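# Run the bearing press cell and sort parts into trays

## Task

Act as this pressing cell's operator without trusting anything the previous shift left behind. Complete the work order shown in the reference image and place the good finished part in the good tray. If a plate's bearing sticks up above its seat and can still be pressed home, put that plate in the rework tray. Put every other faulty join in the scrap tray. At the end, the machine and the gauge must both be idle with no alarm standing, the guard must be shut, and the nest inside it must be empty.

## Robot and tools

ROBOT. There are two Doosan M1013 six-joint arms, left_arm and right_arm. Each carries a Robotiq 140 mm two-finger gripper whose fingers can fold. A part held near the fingertips, in the outer quarter of the pads, is squeezed as commanded. A part held deeper can be pulled toward the palm, held loosely, or squeezed too hard. Fingertips pushed against a surface fold easily, so a move can run past that surface without showing contact. Joint order for each arm: waist, shoulder, elbow, forearm roll, wrist pitch, wrist roll.

FRAME. All positions in results are in metres in the scene frame. Its origin is at table-top height, midway between the arms. +z points up, +x points out over the table, and left_arm sits on the +y side. Calibrated bases: left_arm (0, +0.622, +0.087) and right_arm (-0.032, -0.500, +0.087). The press stands with its open front toward +x. The gripper's fingers point along its own +z axis and close along its y axis. end_effector_position is the point between the closed pads. Fingertips reach about 33 mm past it.

ROW FORMAT. One row is a single flat list of 18 numbers, each in [-1, 1], covering both arms. The order is: left_arm's 6 joint numbers, then its gripper position, force_limit and speed, then the same 9 for right_arm. Joint numbers are offsets, not poses. They count from the Joint targets as they stood when the call began, not from the previous row. Scale: 1.0 equals 1.553 rad for waist and shoulder, 2.33 rad for the elbow, and 2.913 rad for the three wrist joints. Gripper position is absolute: +1 is fully open (140 mm), about -0.8 is where the pads meet, and -1 closes until blocked. force_limit runs from about 14 N per pad at -1 to 58 N at +1. A faster close grips harder. Gripper speed runs from about 30 mm/s at -1 to 250 mm/s at +1. To leave a gripper unchanged, repeat its last three numbers. To hold an arm still, send 0 for all six of its joints.

TOOLS.
- execute_actions(actions, cameras): actions is a list holding one action object. It may contain "rows" (1 to 15 rows, one control step of 1/30 s each), "steps" (1 to 450, default 15), "until" (device conditions, or {"all"/"any": {"status": "ended"}}), "machine" and "gauge". Numeric conditions need a comparison such as [">=", 2]. An empty actions list returns camera images.
- move(target, speed, blend, stop_force, zero, blocking, cameras): target is one 18-number row or a list of up to 15 rows. Every row's offsets count from the same starting Joint targets. speed is in rad/s for the joint with the farthest to go (0.01 to 3.92, default 0.5). blend is a corner radius in rad. stop_force (10 to 80 N) ends an arm's path when it meets a push; use it with a slow speed. Leave stop_force out when moving off a contact. The result adds a "move:" line reading done, off_target, held, moving or fault.
- wait(seconds 0 to 10), and stop() to brake a running move.
- zoom_image(camera, region [x0, y0, x1, y1], at most 504 px on each side) works on cam_low, cam_nest, cam_left_wrist or cam_right_wrist.
- show_instructions() shows the reference images, including the work order. read_manual(section) returns the licence texts. finished_scene(scene) ends the scene and cannot be undone.

MACHINE. The machine command is a dict, or a list of up to 8 dicts, using these keys: guard (shut/open), clamp (clamp/open), page (setup/readings/curve), register+value+write (all three together in one object), cycle_start, feed_hold, reset, home, touch, tare. Heights are in mm above the nest plane and forces are in N. cycle_start presses down to seat_force. The lamp ok lights when join_f and end_z both fall inside their windows. touch reports touch_z. After an alarm, send reset and then home. Check the setup page on arrival: program, ram_zero, cell_zero/tare, windows and force_max may all have been left wrong. The ram presses through a loose sleeve, which must sit centred on the bearing to about 1 mm and stand square. Holding a piece above the nest, or blocking the guard, causes a cabinet fault (alarm cell_fault).

GAUGE. Send {"gauge": {"measure": true}}. The piece must lie flat, alone and still, within 40 mm of the plate's centre, with the arms kept clear. The reading is finished when readings goes up by one, about 12 s later. no_1 to no_5 give the sizes in mm.

RESULTS. Results report joint positions, velocities, targets and torques, external torques, flange force, and the pose of each gripper. object_status reads 0 moving, 1 blocked while opening, 2 gripped while closing, 3 reached the requested position or the pads met. position_measured is in counts: 3 is open and 230 is pads together. Also watch for the lines "joint sent to its limit", "joint command not followed" (the clearance check held an arm back), MOTOR HOT and fault lines.

AVOID. Do not drop parts, let them fall off the table, or release them while moving. Avoid hard impacts and any contact between the arms. An outside force of 144 N or more, or a joint torque at its limit, stops that arm for 10 s. Do not apply heavy twist or leverage on the grippers, and do not hold loads for long at full reach, since that overheats the motors. Do not crash the ram.

Each tool is called after ">>>" as name(argument=value, ...) on one line, values as JSON.

Reference images:

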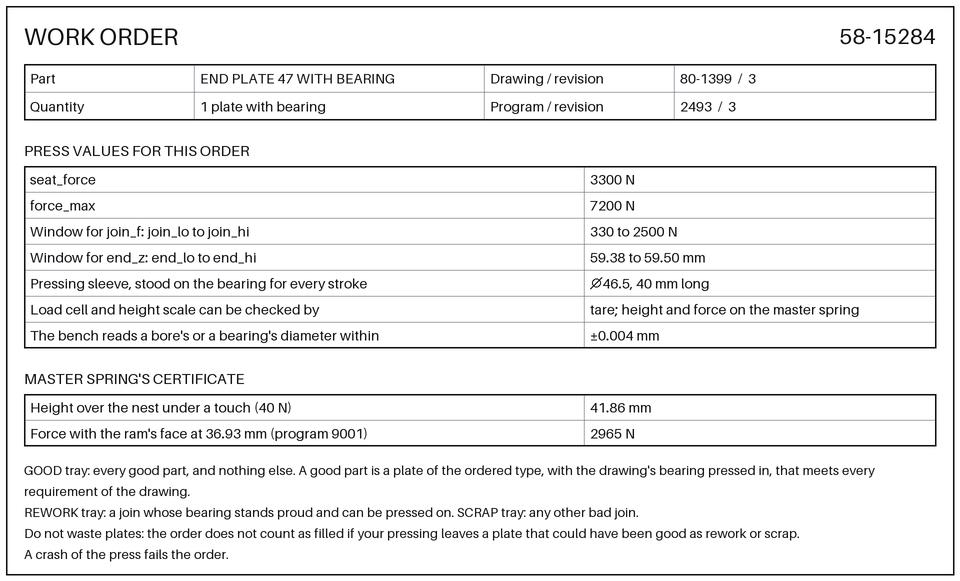

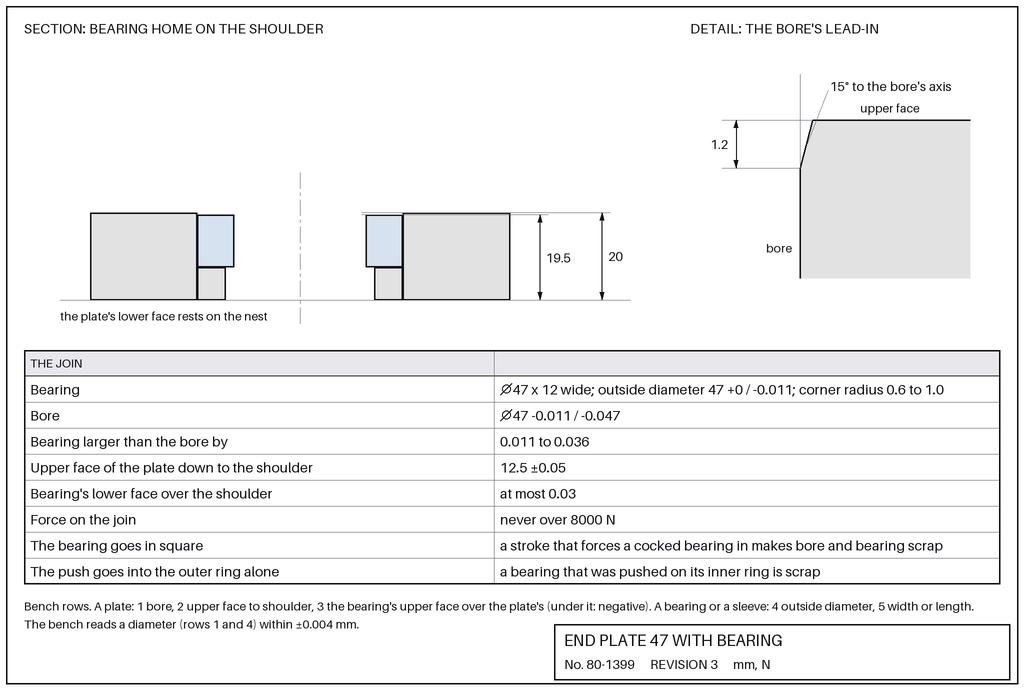

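## Session

I'll start by looking at the scene.

>>> execute_actions(actions=[])

Scene clock: 0.00 s.
left_arm: end_effector_position=(+0.4364, +0.5817, +0.4565) position_measured=3 object_status=3 end_effector_quat_wxyz=(-0.033, +0.999, -0.023, +0.019) | right_arm: end_effector_position=(+0.4064, -0.5174, +0.4565) position_measured=3 object_status=3 end_effector_quat_wxyz=(-0.033, +0.999, +0.003, +0.019)
Joint positions: left_arm=[-0.195 -0.211 1.886 0.073 1.442 1.383] | right_arm=[-0.195 -0.211 1.886 0.073 1.442 1.383]
Joint velocities: within noise
Joint torques (N m): no reading
External joint torques (N m): no reading
Flange force (N): no reading
Wrist depth (mm): cam_left_wrist=[1301 555 520 511 511 499 494 / 1428 550 551 530 552 - - / 1392 589 576 568 558 - - / 1571 124 - 594 599 - 112 / - 1678 1582 876 1548 1527 106 / 1863 1691 1704 589 1691 1678 101 / 1848 445 466 504 623 1788 -] | cam_right_wrist=[451 537 - - - 524 - / - - - - - - - / 536 608 - - - 578 1251 / 657 640 1508 - 1720 601 1458 / - 117 1643 887 1583 1630 106 / - 1897 1819 608 1706 1667 1630 / - 453 470 505 1775 1747 1804]
Joint targets: left_arm=[-0.195 -0.211 1.886 0.073 1.442 1.383] | right_arm=[-0.195 -0.211 1.886 0.073 1.442 1.383]
Tool commands: left_gripper/position=+1.0 left_gripper/force_limit=+1.0 left_gripper/speed=+1.0 right_gripper/position=+1.0 right_gripper/force_limit=+1.0 right_gripper/speed=+1.0
machine.setup: program=+2493 ram_zero=+152.848 seat_force=+3300 force_max=+7200 join_lo=+330 join_hi=+2500 end_lo=+59.380 end_hi=+59.500 cell_gain=+1.088 cell_zero=+54 program_revision=+3 program_top=+59.500 stored1_number=+1977 stored1_revision=+4 stored2_number=+7052 stored2_revision=+6 stored3_number=+5886 stored3_revision=+5 stored4_number=+2493 stored4_revision=+3 stored5_number=+9001 stored5_revision=+1
machine: state=done guard_state=shut clamp_state=clamped guard_answer=taken clamp_answer=taken page=setup entry=no_entry entries=0 alarm=no_alarm queue=idle queue_left=0
gauge: message=nothing_yet readings=0 no_1=0.000 no_2=0.000 no_3=0.000 no_4=0.000 no_5=0.000

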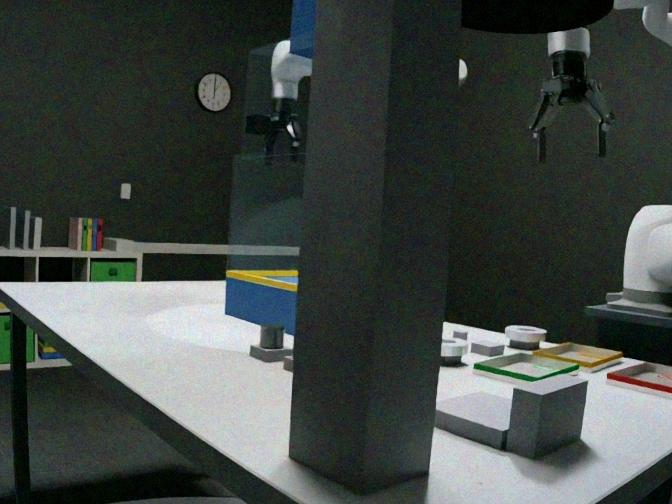

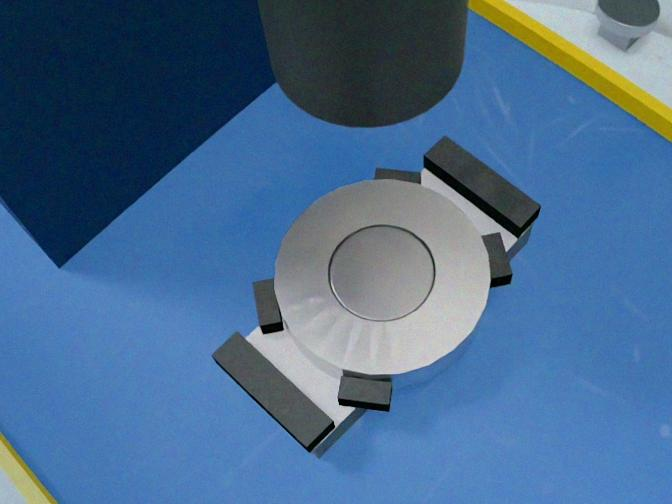

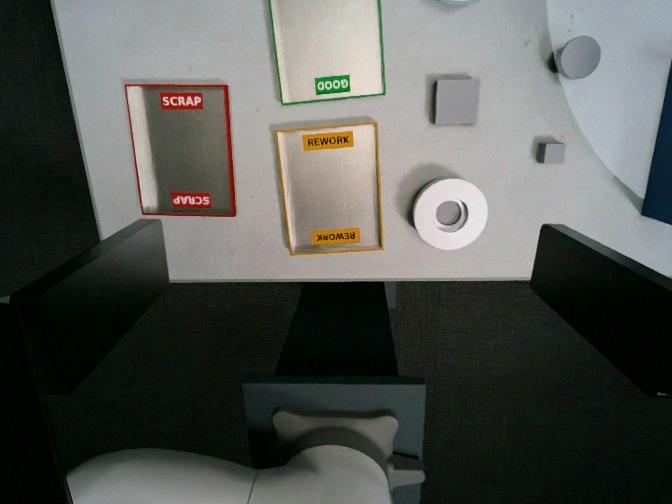

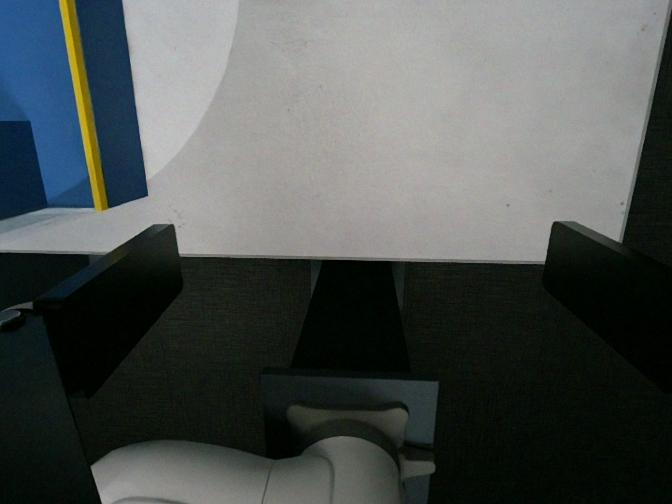

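>>> zoom_image(camera="cam_nest", region=[180, 100, 580, 480])

>>> zoom_image(camera="cam_left_wrist", region=[100, 0, 604, 280])

>>> zoom_image(camera="cam_low", region=[220, 200, 672, 504])

Scaled by 1.260 from the camera's 672x504 image, which has a finer 960x720 frame.

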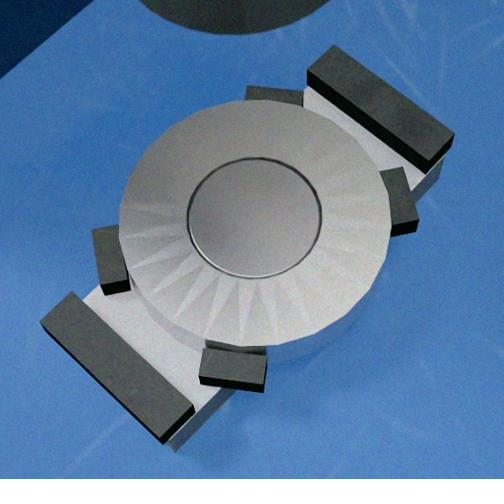

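Scaled by 1.000.

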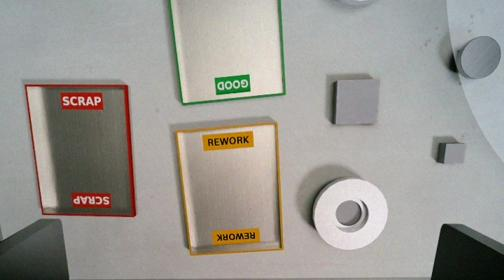

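Scaled by 1.115 from the camera's 672x504 image, which has a finer 960x720 frame.

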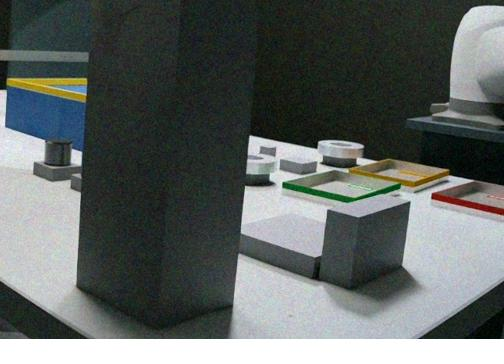

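>>> execute_actions(actions=[{"machine": {"page": "readings"}, "steps": 1}])

>>> execute_actions(actions=[{"machine": {"page": "curve"}, "steps": 1}])

>>> move(target=[0, -0.0573, -0.1657, -0.02506, 0.0336, -0.0127, 1, 1, 1, 0, -0.0573, -0.1657, -0.02506, 0.0336, 0, 1, 1, 1], speed=0.8, cameras=["all"])

Scene clock: 36.40 s.
left_arm: end_effector_position=(+0.4364, +0.5817, +0.4565) position_measured=3 object_status=3 end_effector_quat_wxyz=(-0.033, +0.999, -0.023, +0.019) | right_arm: end_effector_position=(+0.4064, -0.5174, +0.4565) position_measured=3 object_status=3 end_effector_quat_wxyz=(-0.033, +0.999, +0.003, +0.019)
Joint positions: left_arm=[-0.195 -0.211 1.886 0.073 1.442 1.383] | right_arm=[-0.195 -0.211 1.886 0.073 1.442 1.383]
Joint torques (N m): left_arm=[2.01 -20.95 -43.93 4.78 -0.22 -0.03] | right_arm=[-2.49 -22.2 -41.08 4.44 0.02 0.16]
External joint torques (N m): left_arm=[-2.09 0.86 1.6 -0.25 0.09 0.03] | right_arm=[2.45 1.83 -1.58 0.12 -0.15 -0.16]
Flange force (N): left_arm=[-1.6 4.9 2.3] | right_arm=[6.2 -4.9 -1.5]
Wrist depth (mm): cam_left_wrist=[1317 - - 520 507 511 482 / 1357 551 546 538 - 544 - / 1476 591 585 576 555 539 - / 1548 123 628 594 547 149 118 / - 1653 1582 820 1559 1571 106 / 1863 1745 1718 589 1691 1617 101 / 1946 442 451 500 1745 1731 -] | cam_right_wrist=[- - 542 550 552 - - / - - - - 569 - 552 / - - - - 564 - - / - 644 1583 - 1914 147 1420 / - 125 1747 - 1607 1561 106 / - 1948 1747 611 1834 1667 1680 / - 456 471 495 1834 1850 1733]
Joint targets: left_arm=[-0.195 -0.211 1.886 0.073 1.442 1.383] | right_arm=[-0.195 -0.211 1.886 0.073 1.442 1.383]
Tool commands: left_gripper/position=+1.0 left_gripper/force_limit=+1.0 left_gripper/speed=+1.0 right_gripper/position=+1.0 right_gripper/force_limit=+1.0 right_gripper/speed=+1.0
machine.readings: force=+0 touch_z=+0.000 join_f=+1033 peak_f=+9892 end_z=+59.278 ok=+0 pos_z=+167.152 cycles=+1
machine: state=done guard_state=shut clamp_state=clamped guard_answer=taken clamp_answer=taken page=readings entry=no_entry entries=0 alarm=no_alarm queue=done queue_left=0
gauge: message=nothing_yet readings=0 no_1=0.000 no_2=0.000 no_3=0.000 no_4=0.000 no_5=0.000

Scene clock: 36.63 s.
left_arm: end_effector_position=(+0.4364, +0.5817, +0.4565) position_measured=3 object_status=3 end_effector_quat_wxyz=(-0.033, +0.999, -0.023, +0.019) | right_arm: end_effector_position=(+0.4064, -0.5174, +0.4565) position_measured=3 object_status=3 end_effector_quat_wxyz=(-0.033, +0.999, +0.003, +0.019)
Joint positions: left_arm=[-0.195 -0.211 1.886 0.073 1.442 1.383] | right_arm=[-0.195 -0.211 1.886 0.073 1.442 1.383]
Joint torques (N m): left_arm=[2.61 -20.3 -43.96 4.87 -0.19 -0.12] | right_arm=[-2.51 -22.21 -41.06 4.45 0.03 0.08]
External joint torques (N m): left_arm=[-2.72 0.12 1.47 -0.32 0.05 0.12] | right_arm=[2.46 1.77 -1.73 0.12 -0.16 -0.08]
Flange force (N): left_arm=[-2.9 6.0 1.9] | right_arm=[6.4 -5.1 -1.7]
Wrist depth (mm): cam_left_wrist=[- 546 530 514 - - - / 1400 555 555 531 - - - / 1437 586 582 573 552 550 547 / 1548 124 618 601 596 580 573 / - 1605 1666 753 1593 1548 106 / 1802 1788 1718 577 1666 1617 101 / 1848 446 462 504 1788 1817 -] | cam_right_wrist=[460 - - 533 - - 503 / 492 590 - 579 - - 1448 / 513 575 603 610 - 613 585 / - 145 649 615 1775 610 587 / - 1733 1680 - 1561 1804 106 / - 1881 1804 605 600 1733 1655 / - 457 478 506 1747 1914 1789]
Joint targets: left_arm=[-0.195 -0.211 1.886 0.073 1.442 1.383] | right_arm=[-0.195 -0.211 1.886 0.073 1.442 1.383]
Tool commands: left_gripper/position=+1.0 left_gripper/force_limit=+1.0 left_gripper/speed=+1.0 right_gripper/position=+1.0 right_gripper/force_limit=+1.0 right_gripper/speed=+1.0
machine.curve: curve1_z=+71.200 curve1_f=+0 curve2_z=+69.529 curve2_f=+70 curve3_z=+67.857 curve3_f=+233 curve4_z=+66.186 curve4_f=+387 curve5_z=+64.514 curve5_f=+565 curve6_z=+62.843 curve6_f=+723 curve7_z=+61.171 curve7_f=+885 curve8_z=+59.500 curve8_f=+1065
machine: state=done guard_state=shut clamp_state=clamped guard_answer=taken clamp_answer=taken page=curve entry=no_entry entries=0 alarm=no_alarm queue=done queue_left=0
gauge: message=nothing_yet readings=0 no_1=0.000 no_2=0.000 no_3=0.000 no_4=0.000 no_5=0.000

Scene clock: 37.70 s.
left_arm: end_effector_position=(+0.4637, +0.5507, +0.7288) position_measured=3 object_status=3 end_effector_quat_wxyz=(+0.045, +0.980, +0.000, +0.194) | right_arm: end_effector_position=(+0.4351, -0.5469, +0.7288) position_measured=3 object_status=3 end_effector_quat_wxyz=(+0.036, +0.980, +0.007, +0.196)
Joint positions: left_arm=[-0.195 -0.3 1.5 0 1.54 1.346] | right_arm=[-0.195 -0.3 1.5 0 1.54 1.383]
Joint torques (N m): left_arm=[1.85 -10.16 -42.26 4.29 -1.37 -0.15] | right_arm=[-2.62 -11.95 -40.51 3.91 -0.92 0.13]
External joint torques (N m): left_arm=[-1.91 0.61 1.5 -0.24 0.07 0.15] | right_arm=[2.54 2.5 -0.37 0.18 -0.21 -0.13]
Flange force (N): left_arm=[-2.8 4.5 2.5] | right_arm=[6.0 -6.4 -0.1]
Wrist depth (mm): cam_left_wrist=[1653 - 836 - - - - / 1605 - 859 862 - 956 - / 1629 - 856 897 932 820 800 / 1593 143 849 - - 808 124 / - 143 842 866 - 148 106 / 1629 1466 1718 1593 1691 1848 96 / 1582 1605 756 1718 1802 1817 -] | cam_right_wrist=[- 863 - 921 941 1948 1931 / - - 884 - - 1881 1948 / - 726 - - - 1897 1881 / - 124 - 937 - 147 1881 / - 146 880 895 913 1914 106 / - 1680 1761 1775 1850 1834 1789 / - 1630 795 759 1761 1834 1850]
Joint targets: left_arm=[-0.195 -0.300 1.500 0.000 1.540 1.346] | right_arm=[-0.195 -0.300 1.500 0.000 1.540 1.383]
machine.curve: curve1_z=+71.200 curve1_f=+0 curve2_z=+69.529 curve2_f=+70 curve3_z=+67.857 curve3_f=+233 curve4_z=+66.186 curve4_f=+387 curve5_z=+64.514 curve5_f=+565 curve6_z=+62.843 curve6_f=+723 curve7_z=+61.171 curve7_f=+885 curve8_z=+59.500 curve8_f=+1065
machine: state=done guard_state=shut clamp_state=clamped guard_answer=taken clamp_answer=taken page=curve entry=no_entry entries=0 alarm=no_alarm queue=done queue_left=0
gauge: message=nothing_yet readings=0 no_1=0.000 no_2=0.000 no_3=0.000 no_4=0.000 no_5=0.000
move: done
camera_calibration:
cam_left_wrist: T_world_to_cam=[[-0.0116268, -0.99531, 0.0960311, 0.490521], [-0.99926, 0.00804415, -0.0376109, 0.488054], [0.036662, -0.0963974, -0.994668, 0.901958], [0, 0, 0, 1]] pos_world=[0.460329, 0.571241, 0.868399]
cam_right_wrist: T_world_to_cam=[[-0.0136384, -0.99717, 0.0739313, -0.583272], [-0.998204, 0.00926415, -0.0591894, 0.48435], [0.058337, -0.0746058, -0.995505, 0.800699], [0, 0, 0, 1]] pos_world=[0.428815, -0.526372, 0.868891]

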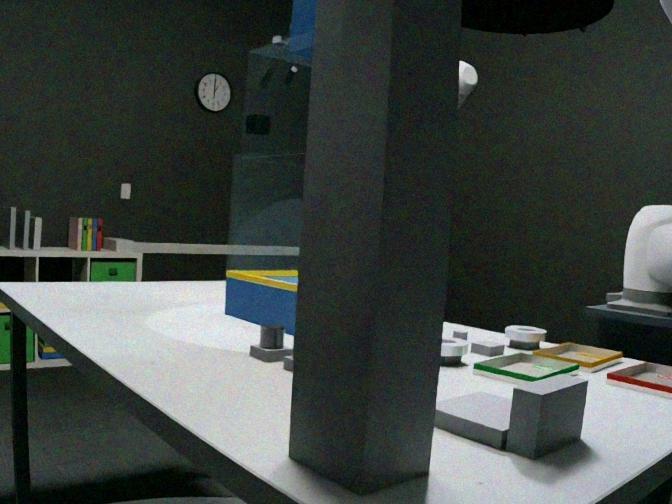

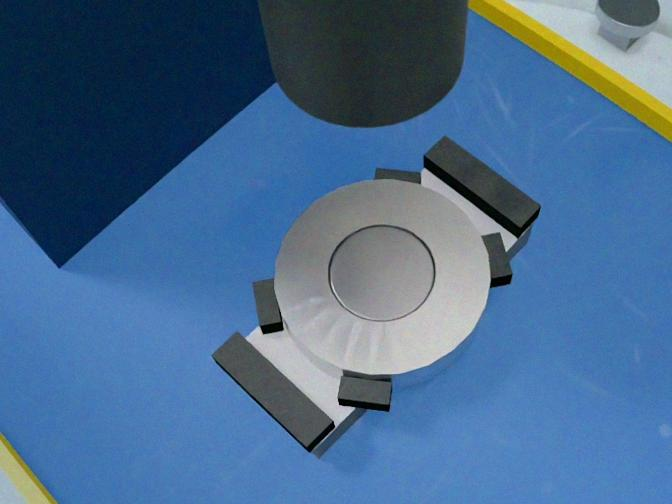

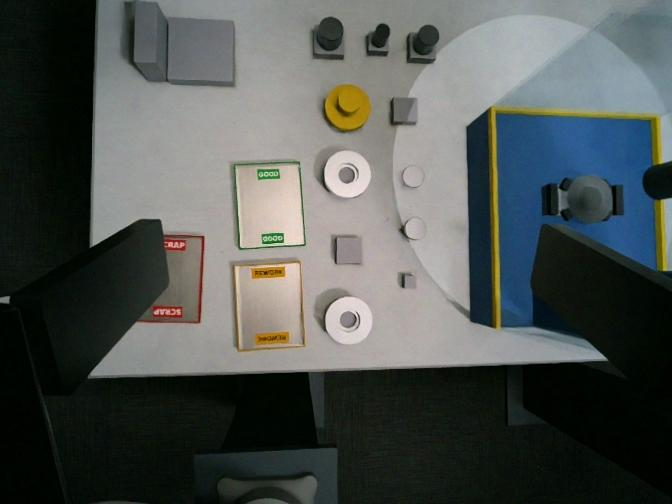

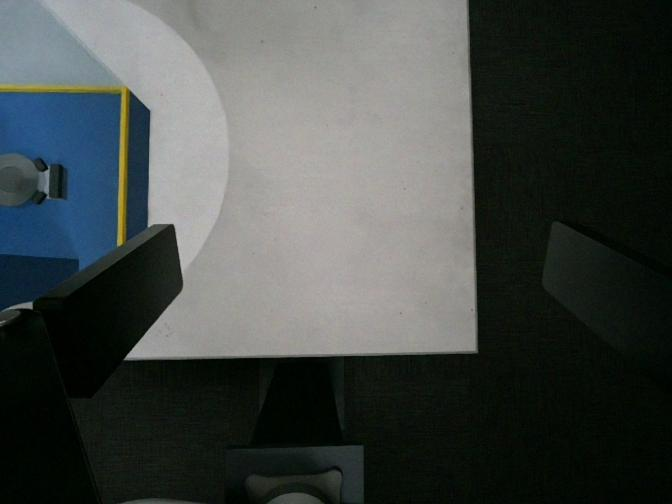

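>>> zoom_image(camera="cam_left_wrist", region=[90, 0, 480, 180])

>>> zoom_image(camera="cam_left_wrist", region=[100, 130, 480, 390])

>>> zoom_image(camera="cam_left_wrist", region=[440, 0, 672, 350])

Scaled by 1.292 from the camera's 672x504 image, which has a finer 960x720 frame.

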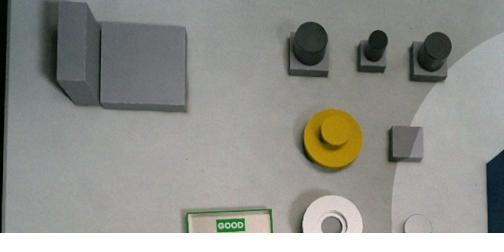

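Scaled by 1.326 from the camera's 672x504 image, which has a finer 960x720 frame.

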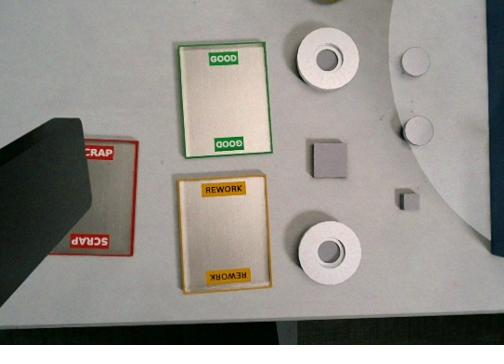

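Scaled by 1.440 from the camera's 672x504 image, which has a finer 960x720 frame.

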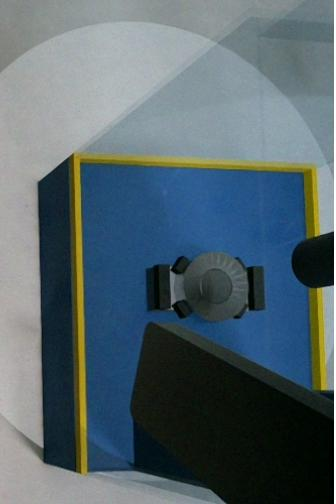

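>>> execute_actions(actions=[{"machine": {"guard": "open", "page": "readings"}, "steps": 5}])

>>> move(target=[0, 0, 0, 0, 0, 0, 1, 1, 1, 0.03065, 0.6777, -0.1046, 0.3496, 0.1440, -0.6941, 1, 1, 1], speed=0.8, cameras=["all"])

Scene clock: 73.83 s.
left_arm: end_effector_position=(+0.4636, +0.5508, +0.7289) position_measured=3 object_status=3 end_effector_quat_wxyz=(+0.045, +0.980, +0.000, +0.195) | right_arm: end_effector_position=(+0.4351, -0.5469, +0.7289) position_measured=3 object_status=3 end_effector_quat_wxyz=(+0.036, +0.980, +0.007, +0.196)
Joint positions: left_arm=[-0.195 -0.3 1.5 0 1.54 1.346] | right_arm=[-0.195 -0.3 1.5 0 1.54 1.383]
Joint torques (N m): left_arm=[1.79 -9.9 -42.37 4.45 -1.37 -0.07] | right_arm=[-2.5 -11.84 -39.38 3.95 -0.91 0.14]
External joint torques (N m): left_arm=[-1.79 -0.39 1.31 -0.37 0.08 0.08] | right_arm=[2.44 2.23 -1.62 0.16 -0.23 -0.14]
Flange force (N): left_arm=[-4.0 4.1 2.1] | right_arm=[7.7 -5.8 -2.3]
Wrist depth (mm): cam_left_wrist=[1629 - 862 - - - 973 / 1571 836 - 982 887 788 - / 1666 814 856 849 - 788 785 / 1582 143 827 - 894 148 130 / - 827 814 802 - - 106 / - 1571 1641 2135 1788 1817 96 / 1538 1605 726 1704 1759 1759 -] | cam_right_wrist=[- - - - 949 1897 1865 / - - - - - 2116 2019 / 778 724 921 - - 1789 1655 / - 671 847 898 884 1819 1897 / - 116 - - 863 1819 106 / - 1655 1497 1693 1747 1789 1850 / - 1706 1487 1819 1775 1819 1850]
Joint targets: left_arm=[-0.195 -0.300 1.500 0.000 1.540 1.346] | right_arm=[-0.195 -0.300 1.500 0.000 1.540 1.383]
Tool commands: left_gripper/position=+1.0 left_gripper/force_limit=+1.0 left_gripper/speed=+1.0 right_gripper/position=+1.0 right_gripper/force_limit=+1.0 right_gripper/speed=+1.0
machine.readings: force=+0 touch_z=+0.000 join_f=+1033 peak_f=+9892 end_z=+59.278 ok=+0 pos_z=+167.152 cycles=+1
machine: state=done guard_state=between clamp_state=clamped guard_answer=taken clamp_answer=taken page=readings entry=no_entry entries=0 alarm=no_alarm queue=running queue_left=0
gauge: message=nothing_yet readings=0 no_1=0.000 no_2=0.000 no_3=0.000 no_4=0.000 no_5=0.000

Scene clock: 76.93 s.
left_arm: end_effector_position=(+0.4636, +0.5508, +0.7289) position_measured=3 object_status=3 end_effector_quat_wxyz=(+0.045, +0.980, +0.000, +0.195) | right_arm: end_effector_position=(+0.7472, -0.2999, +0.3625) position_measured=3 object_status=3 end_effector_quat_wxyz=(-0.514, +0.414, +0.684, +0.311)
Joint positions: left_arm=[-0.195 -0.3 1.5 0 1.54 1.346] | right_arm=[-0.147 0.753 1.256 1.018 1.959 -0.639]
Joint torques (N m): left_arm=[2.29 -9.53 -42.39 4.4 -1.49 -0.1] | right_arm=[-2.53 -108.39 -37.32 3.78 1.7 -0.02]
External joint torques (N m): left_arm=[-2.31 -0.48 1.45 -0.34 0.2 0.1] | right_arm=[2.78 -2.56 -1.52 0.29 -0.11 0.02]
Flange force (N): left_arm=[-4.7 5.5 2.1] | right_arm=[3.5 2.2 1.6]
Wrist depth (mm): cam_left_wrist=[1641 869 883 897 - - - / 1641 - - 833 - - 833 / 1617 852 887 873 952 830 777 / 1548 143 887 924 890 148 130 / - 820 811 788 - - 106 / - 1666 1195 1617 1731 1863 - / - 1653 738 740 1731 1759 -] | cam_right_wrist=[325 283 264 367 216 481 3285 / - - 464 428 3608 3795 3668 / - 2559 - 1048 1112 1028 1171 / 2684 125 - 539 - - 113 / - 117 509 517 488 570 106 / - - 525 405 418 - - / - - - 449 - - -]
Joint targets: left_arm=[-0.195 -0.300 1.500 0.000 1.540 1.346] | right_arm=[-0.147 0.753 1.256 1.018 1.959 -0.639]
machine.readings: force=+0 touch_z=+0.000 join_f=+1033 peak_f=+9892 end_z=+59.278 ok=+0 pos_z=+167.152 cycles=+1
machine: state=done guard_state=open clamp_state=clamped guard_answer=taken clamp_answer=taken page=readings entry=no_entry entries=0 alarm=no_alarm queue=done queue_left=0
gauge: message=nothing_yet readings=0 no_1=0.000 no_2=0.000 no_3=0.000 no_4=0.000 no_5=0.000
move: done
camera_calibration:
cam_left_wrist: T_world_to_cam=[[-0.0116364, -0.99531, 0.0960295, 0.490517], [-0.999256, 0.00804408, -0.0377112, 0.488144], [0.0367619, -0.0963969, -0.994664, 0.902008], [0, 0, 0, 1]] pos_world=[0.460329, 0.571241, 0.868499]
cam_right_wrist: T_world_to_cam=[[0.88991, 0.456033, -0.00972148, -0.514636], [0.257911, -0.520642, -0.813888, -0.051998], [-0.376221, 0.72178, -0.58094, 0.849619], [0, 0, 0, 1]] pos_world=[0.791035, -0.405619, 0.446254]

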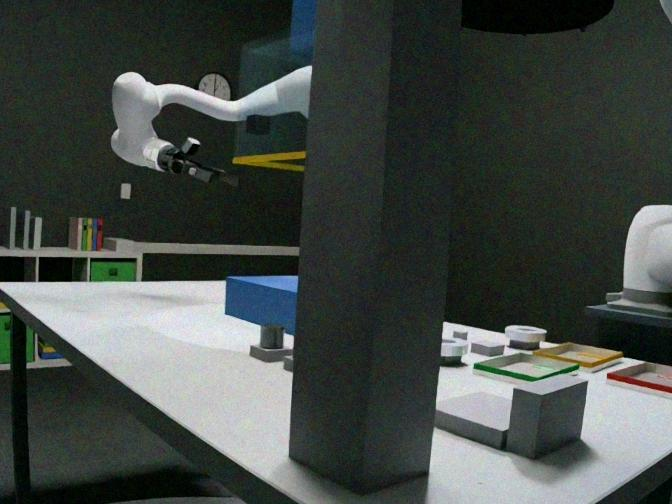

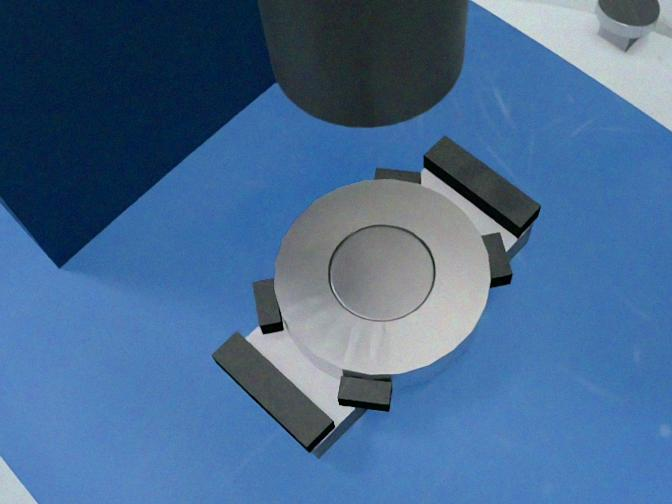

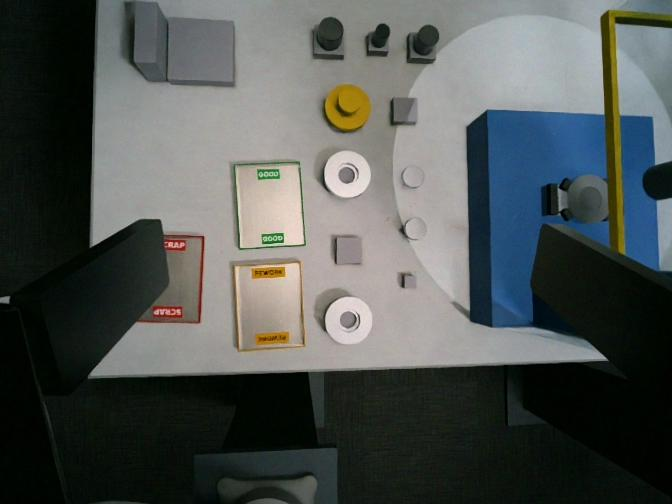

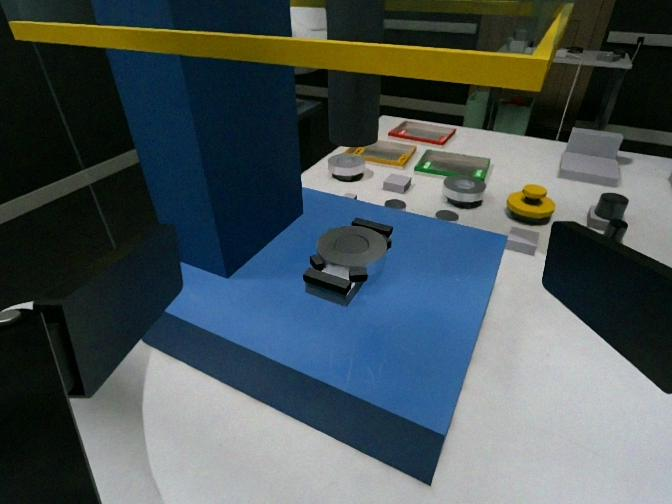

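>>> zoom_image(camera="cam_right_wrist", region=[240, 120, 460, 320])

>>> zoom_image(camera="cam_right_wrist", region=[320, 90, 672, 300])

Scaled by 2.291 from the camera's 672x504 image, which has a finer 960x720 frame.

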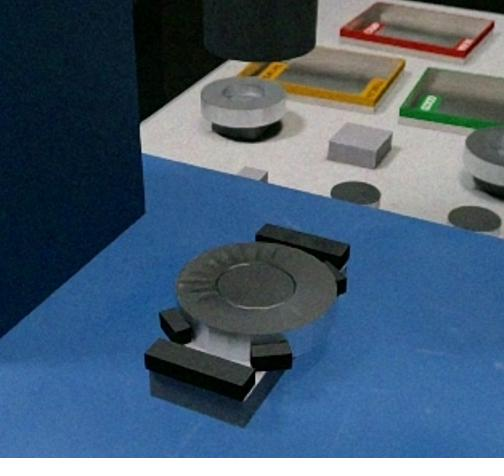

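Scaled by 1.432 from the camera's 672x504 image, which has a finer 960x720 frame.

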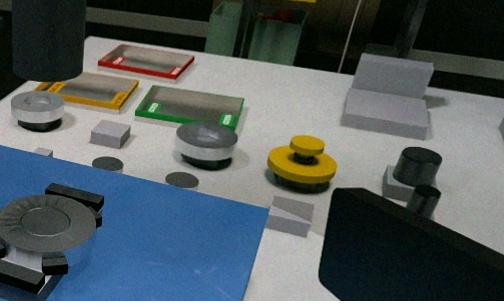

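>>> move(target=[-0.1269, 0.1050, 0.2742, 0, -0.2571, -0.0680, 1, 1, 1, -0.03065, -0.6777, 0.1046, -0.3496, -0.1440, 0.6941, 1, 1, 1], speed=0.9, cameras=["cam_left_wrist"])

Scene clock: 105.53 s.
left_arm: end_effector_position=(+0.5037, +0.4330, +0.3081) position_measured=3 object_status=3 end_effector_quat_wxyz=(+0.071, +0.985, +0.000, +0.158) | right_arm: end_effector_position=(+0.4352, -0.5469, +0.7288) position_measured=3 object_status=3 end_effector_quat_wxyz=(+0.036, +0.980, +0.007, +0.196)
Joint positions: left_arm=[-0.392 -0.137 2.139 0 0.791 1.148] | right_arm=[-0.195 -0.3 1.5 0 1.54 1.383]
Joint torques (N m): left_arm=[2.5 -25.82 -40.9 4.25 -1.21 -0.12] | right_arm=[-2.9 -10.41 -39.33 3.97 -0.91 -0.03]
External joint torques (N m): left_arm=[-2.56 0.71 1.18 -0.28 0.07 0.13] | right_arm=[2.8 0.97 -1.61 0.13 -0.23 0.03]
Flange force (N): left_arm=[-3.2 4.5 1.7] | right_arm=[6.0 -7.6 -2.3]
Wrist depth (mm): cam_left_wrist=[383 401 409 441 463 437 371 / 388 399 376 432 404 406 375 / 390 400 420 424 - 414 375 / 389 144 418 437 - 148 379 / - 401 422 452 467 - 106 / 398 408 406 407 460 481 97 / - 430 427 1325 1366 1409 -] | cam_right_wrist=[873 902 - 909 - 1914 1948 / - - - 909 945 1983 1931 / 744 - - - 996 1965 1881 / - - - - 929 1789 1914 / - 116 - 873 887 1834 106 / - - 1775 2057 1819 - - / - 1667 1680 898 1761 1789 1775]
Joint targets: left_arm=[-0.392 -0.137 2.139 0.000 0.791 1.148] | right_arm=[-0.195 -0.300 1.500 0.000 1.540 1.383]
machine.readings: force=+0 touch_z=+0.000 join_f=+1033 peak_f=+9892 end_z=+59.278 ok=+0 pos_z=+167.152 cycles=+1
machine: state=done guard_state=open clamp_state=clamped guard_answer=taken clamp_answer=taken page=readings entry=no_entry entries=0 alarm=no_alarm queue=done queue_left=0
gauge: message=nothing_yet readings=0 no_1=0.000 no_2=0.000 no_3=0.000 no_4=0.000 no_5=0.000
move: done
camera_calibration:
cam_left_wrist: T_world_to_cam=[[-0.0152174, -0.988783, 0.148581, 0.396971], [-0.999184, 0.0205977, 0.0347398, 0.485504], [-0.0374106, -0.147931, -0.98829, 0.52831], [0, 0, 0, 1]] pos_world=[0.510913, 0.460672, 0.446274]
Images, in order (width x height): cam_left_wrist 672x504.

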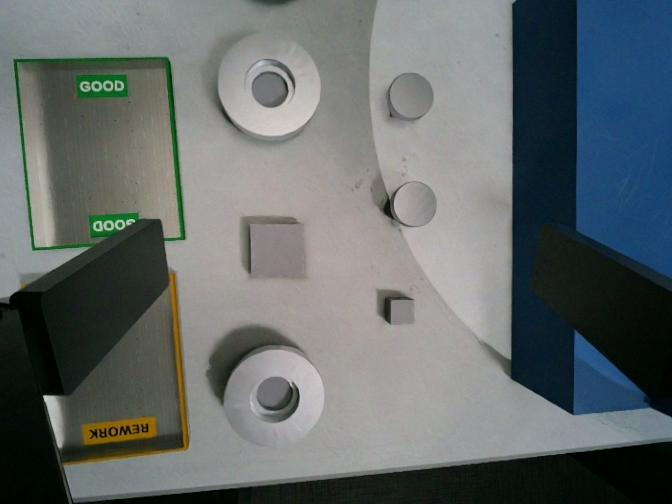

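>>> zoom_image(camera="cam_left_wrist", region=[190, 20, 460, 240])

>>> zoom_image(camera="cam_left_wrist", region=[190, 210, 460, 460])

Scaled by 1.867 from the camera's 672x504 image, which has a finer 960x720 frame.

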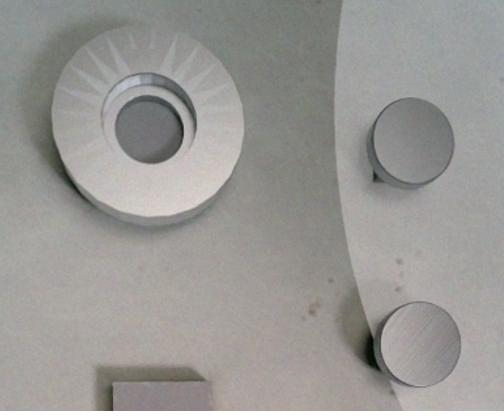

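Scaled by 1.867 from the camera's 672x504 image, which has a finer 960x720 frame.

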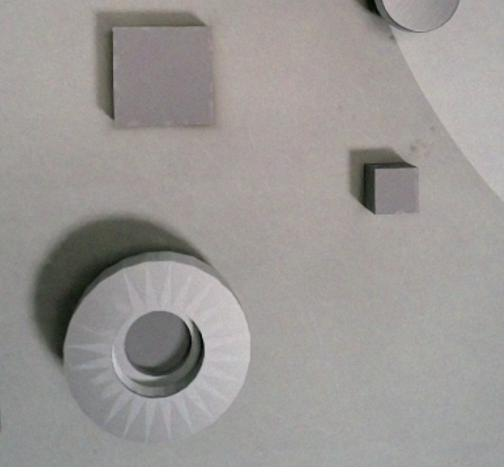

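>>> move(target=[0.0824, 0.3418, -0.2208, 0, -0.0058, 0.0443, 1, 1, 1, 0, 0, 0, 0, 0, 0, 1, 1, 1], speed=0.9, cameras=["cam_left_wrist"])

>>> zoom_image(camera="cam_left_wrist", region=[150, 0, 540, 290])

Scene clock: 132.53 s.
left_arm: end_effector_position=(+0.8288, +0.4063, +0.2582) position_measured=3 object_status=3 end_effector_quat_wxyz=(+0.050, +0.985, +0.000, +0.166) | right_arm: end_effector_position=(+0.4351, -0.5469, +0.7289) position_measured=3 object_status=3 end_effector_quat_wxyz=(+0.036, +0.980, +0.007, +0.196)
Joint positions: left_arm=[-0.264 0.394 1.624 0 0.774 1.277] | right_arm=[-0.195 -0.3 1.5 0 1.54 1.383]
Joint torques (N m): left_arm=[1.81 -80 -40.25 4.26 -1.18 -0.15] | right_arm=[-3.05 -11.83 -39.35 3.99 -0.92 0.12]
External joint torques (N m): left_arm=[-1.82 0.61 0.91 -0.35 0.04 0.15] | right_arm=[2.98 2.28 -1.61 0.11 -0.22 -0.11]
Flange force (N): left_arm=[-1.9 1.5 0.8] | right_arm=[8.1 -7.5 -2.3]
Wrist depth (mm): cam_left_wrist=[348 362 370 383 392 404 416 / 355 353 348 378 346 400 416 / 341 363 371 380 391 - 414 / 355 144 338 384 - 148 417 / - 359 340 386 398 400 106 / 358 364 351 384 398 394 101 / 357 364 335 387 397 408 334] | cam_right_wrist=[- 884 913 937 - 1931 2001 / - - - 906 - 1897 1931 / 717 - - 949 937 1931 1983 / - 125 - 840 - 1761 1865 / - 125 - - - 1850 106 / - 1693 1583 1720 1865 1850 - / - 1655 778 795 1948 1881 -]
Joint targets: left_arm=[-0.264 0.394 1.624 0.000 0.774 1.277] | right_arm=[-0.195 -0.300 1.500 0.000 1.540 1.383]
machine.readings: force=+0 touch_z=+0.000 join_f=+1033 peak_f=+9892 end_z=+59.278 ok=+0 pos_z=+167.152 cycles=+1
machine: state=done guard_state=open clamp_state=clamped guard_answer=taken clamp_answer=taken page=readings entry=no_entry entries=0 alarm=no_alarm queue=done queue_left=0
gauge: message=nothing_yet readings=0 no_1=0.000 no_2=0.000 no_3=0.000 no_4=0.000 no_5=0.000
move: done
camera_calibration:
cam_left_wrist: T_world_to_cam=[[-0.0106693, -0.994137, 0.107598, 0.391947], [-0.999728, 0.0128385, 0.0194878, 0.82017], [-0.0207549, -0.10736, -0.994004, 0.458341], [0, 0, 0, 1]] pos_world=[0.833641, 0.428327, 0.397436]
Images, in order (width x height): cam_left_wrist 672x504.

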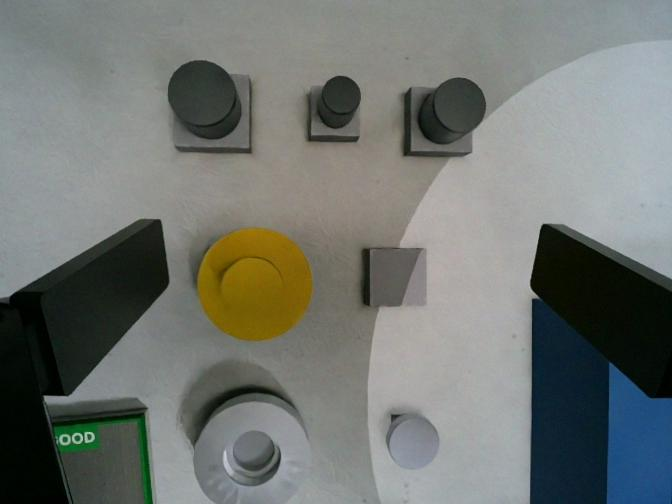

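Scaled by 1.292 from the camera's 672x504 image, which has a finer 960x720 frame.

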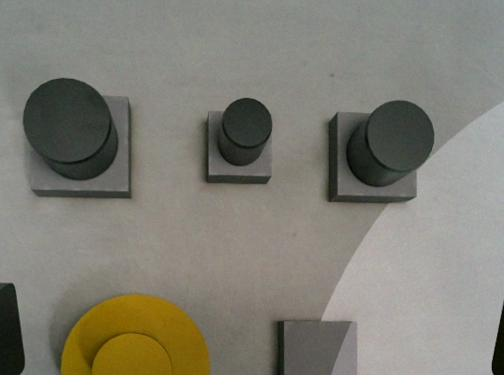

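>>> move(target=[-0.0232, -0.2215, 0.0541, -0.2746, 0.1119, -0.6100, 1, 1, 1, 0, 0, 0, 0, 0, 0, 1, 1, 1], speed=1.0)

>>> move(target=[0.0908, 0.2299, 0.1253, -0.2115, 0.0076, -0.6320, 1, 1, 1, 0, 0, 0, 0, 0, 0, 1, 1, 1], speed=0.8, cameras=["cam_left_wrist"])

Scene clock: 161.27 s.
left_arm: end_effector_position=(+0.5808, +0.2341, +0.4966) position_measured=3 object_status=3 end_effector_quat_wxyz=(+0.236, +0.487, +0.785, -0.301) | right_arm: end_effector_position=(+0.4351, -0.5469, +0.7289) position_measured=3 object_status=3 end_effector_quat_wxyz=(+0.036, +0.980, +0.007, +0.196)
Joint positions: left_arm=[-0.3 0.05 1.75 -0.8 1.1 -0.5] | right_arm=[-0.195 -0.3 1.5 0 1.54 1.383]
Joint torques (N m): left_arm=[-0.22 -48.45 -45.32 -0.75 -0.56 -0.48] | right_arm=[-2.55 -11.95 -39.24 3.98 -0.93 0.11]
External joint torques (N m): left_arm=[0.15 2.22 3.84 1.74 0.23 0.46] | right_arm=[2.5 2.35 -1.72 0.12 -0.2 -0.1]
Flange force (N): left_arm=[5.7 -0.4 2.7] | right_arm=[8.1 -6.1 -2.5]
Wrist depth (mm): cam_left_wrist=[251 289 368 457 449 440 - / 248 263 195 521 548 467 589 / 233 305 - 380 224 - 707 / 223 139 3727 375 - 224 124 / - 3141 329 561 - 334 106 / 324 2971 302 - - 1929 - / - - 280 - - 1653 -] | cam_right_wrist=[824 895 - 887 - 1965 2001 / - - - 913 933 1948 1897 / 739 - - - 987 1881 1881 / - 124 895 - 961 1834 1804 / - 124 - - 917 1865 106 / - 1693 1720 1804 1761 1775 - / - 1643 1789 898 1948 1789 -]
Joint targets: left_arm=[-0.300 0.050 1.750 -0.800 1.100 -0.500] | right_arm=[-0.195 -0.300 1.500 0.000 1.540 1.383]
machine.readings: force=+0 touch_z=+0.000 join_f=+1033 peak_f=+9892 end_z=+59.278 ok=+0 pos_z=+167.152 cycles=+1
machine: state=done guard_state=open clamp_state=clamped guard_answer=taken clamp_answer=taken page=readings entry=no_entry entries=0 alarm=no_alarm queue=done queue_left=0
gauge: message=nothing_yet readings=0 no_1=0.000 no_2=0.000 no_3=0.000 no_4=0.000 no_5=0.000
move: done

Scene clock: 164.13 s.
left_arm: end_effector_position=(+0.5976, +0.2408, +0.2384) position_measured=3 object_status=3 end_effector_quat_wxyz=(+0.380, +0.596, -0.597, +0.380) | right_arm: end_effector_position=(+0.4351, -0.5469, +0.7289) position_measured=3 object_status=3 end_effector_quat_wxyz=(+0.036, +0.980, +0.007, +0.196)
Joint positions: left_arm=[-0.159 0.407 2.042 -1.416 1.122 -2.341] | right_arm=[-0.195 -0.3 1.5 0 1.54 1.383]
Joint torques (N m): left_arm=[1.52 -66.86 -25.37 -1.34 1.93 -0.2] | right_arm=[-2.73 -11.77 -39.14 3.98 -0.93 0.13]
External joint torques (N m): left_arm=[-1.47 1.21 0.98 -0.05 0.15 0.2] | right_arm=[2.68 2.12 -1.87 0.13 -0.21 -0.13]
Flange force (N): left_arm=[-1.4 1.1 3.0] | right_arm=[8.1 -6.5 -2.8]
Wrist depth (mm): cam_left_wrist=[- - 2715 3857 1057 283 210 / - - 504 417 529 277 233 / 558 554 402 350 410 296 268 / - 143 331 328 335 295 296 / - 261 276 279 282 286 106 / - 288 286 287 305 310 101 / 308 302 303 306 308 309 317] | cam_right_wrist=[- 913 - - - 1865 1965 / - 792 - 974 - 1881 1804 / 751 - - - - 1881 1931 / 770 - - - 933 1834 1914 / - 840 953 974 891 1789 106 / - 1720 1706 1747 1819 1789 - / - 1630 1643 780 1775 1865 -]
Joint targets: left_arm=[-0.159 0.407 2.042 -1.416 1.122 -2.341] | right_arm=[-0.195 -0.300 1.500 0.000 1.540 1.383]
machine.readings: force=+0 touch_z=+0.000 join_f=+1033 peak_f=+9892 end_z=+59.278 ok=+0 pos_z=+167.152 cycles=+1
machine: state=done guard_state=open clamp_state=clamped guard_answer=taken clamp_answer=taken page=readings entry=no_entry entries=0 alarm=no_alarm queue=done queue_left=0
gauge: message=nothing_yet readings=0 no_1=0.000 no_2=0.000 no_3=0.000 no_4=0.000 no_5=0.000
move: done
camera_calibration:
cam_left_wrist: T_world_to_cam=[[-0.999936, 0.00228793, 0.0110814, 0.601387], [-0.00616826, 0.710815, -0.703352, 0.00202319], [-0.00948608, -0.703375, -0.710756, 0.485379], [0, 0, 0, 1]] pos_world=[0.605965, 0.33859, 0.339745]
Images, in order (width x height): cam_left_wrist 672x504.

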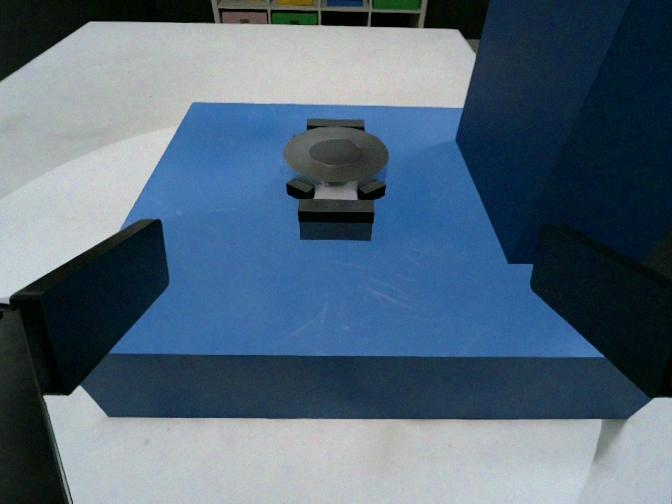

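>>> move(target=[-0.1677, 0.1071, -0.0306, -0.0898, -0.0545, 0.0359, 1, 1, 1, 0, 0, 0, 0, 0, 0, 1, 1, 1], speed=0.3, cameras=["cam_left_wrist", "cam_nest"])

Scene clock: 191.53 s.
left_arm: end_effector_position=(+0.6006, +0.0685, +0.1579) position_measured=3 object_status=3 end_effector_quat_wxyz=(+0.380, +0.596, -0.597, +0.380) | right_arm: end_effector_position=(+0.4351, -0.5469, +0.7289) position_measured=3 object_status=3 end_effector_quat_wxyz=(+0.036, +0.980, +0.007, +0.196)
Joint positions: left_arm=[-0.42 0.573 1.971 -1.677 0.963 -2.236] | right_arm=[-0.195 -0.3 1.5 0 1.54 1.383]
Joint torques (N m): left_arm=[1.76 -80.09 -22.24 -1.52 2.25 -0.05] | right_arm=[-3.09 -11.83 -39.4 3.94 -0.92 0.12]
External joint torques (N m): left_arm=[-1.49 1.94 0.68 -0.19 0.02 0.05] | right_arm=[3.04 2.26 -1.55 0.16 -0.21 -0.12]
Flange force (N): left_arm=[-1.9 0.8 3.5] | right_arm=[8.0 -7.6 -2.2]
Wrist depth (mm): cam_left_wrist=[- - - - - - 202 / 547 312 313 318 323 330 202 / 430 256 248 192 203 256 201 / 218 143 198 159 166 218 176 / - 169 176 141 164 179 106 / - 152 156 153 154 159 152 / - 137 141 138 140 140 140] | cam_right_wrist=[- - - - - 1948 2019 / 797 - - - 957 - 2419 / 746 884 870 953 925 1881 1948 / - 124 - 921 - 146 1804 / - 115 - - - 1834 106 / - 1655 1881 1411 1850 1804 1850 / - 1706 1775 1834 1775 1850 1834]
Joint targets: left_arm=[-0.420 0.574 1.971 -1.677 0.963 -2.236] | right_arm=[-0.195 -0.300 1.500 0.000 1.540 1.383]
machine.readings: force=+0 touch_z=+0.000 join_f=+1033 peak_f=+9892 end_z=+59.278 ok=+0 pos_z=+167.152 cycles=+1
machine: state=done guard_state=open clamp_state=clamped guard_answer=taken clamp_answer=taken page=readings entry=no_entry entries=0 alarm=no_alarm queue=done queue_left=0
gauge: message=nothing_yet readings=0 no_1=0.000 no_2=0.000 no_3=0.000 no_4=0.000 no_5=0.000
move: done
camera_calibration:
cam_left_wrist: T_world_to_cam=[[-0.999933, 0.00235795, 0.0112936, 0.605503], [-0.00626629, 0.710916, -0.703249, 0.067981], [-0.009687, -0.703273, -0.710854, 0.307202], [0, 0, 0, 1]] pos_world=[0.608865, 0.16629, 0.259345]
Images, in order (width x height): cam_nest 672x504, cam_left_wrist 672x504.

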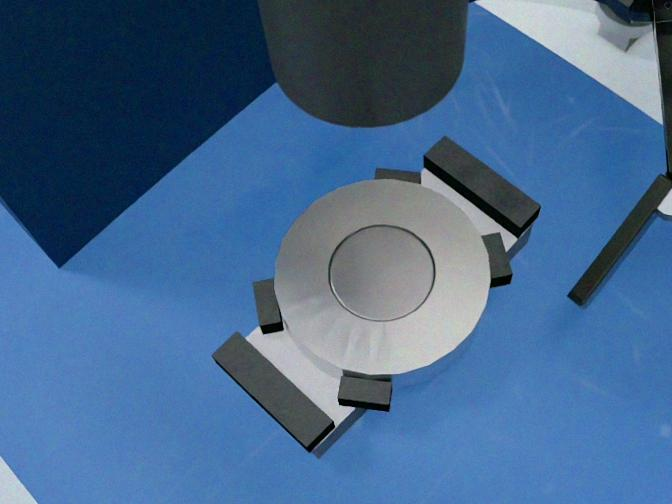

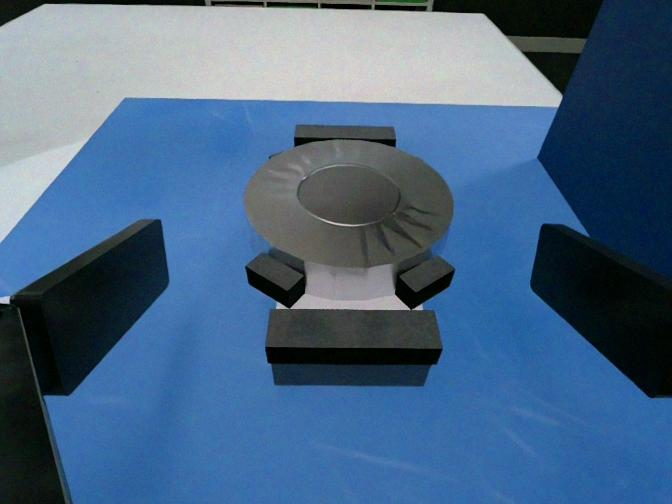

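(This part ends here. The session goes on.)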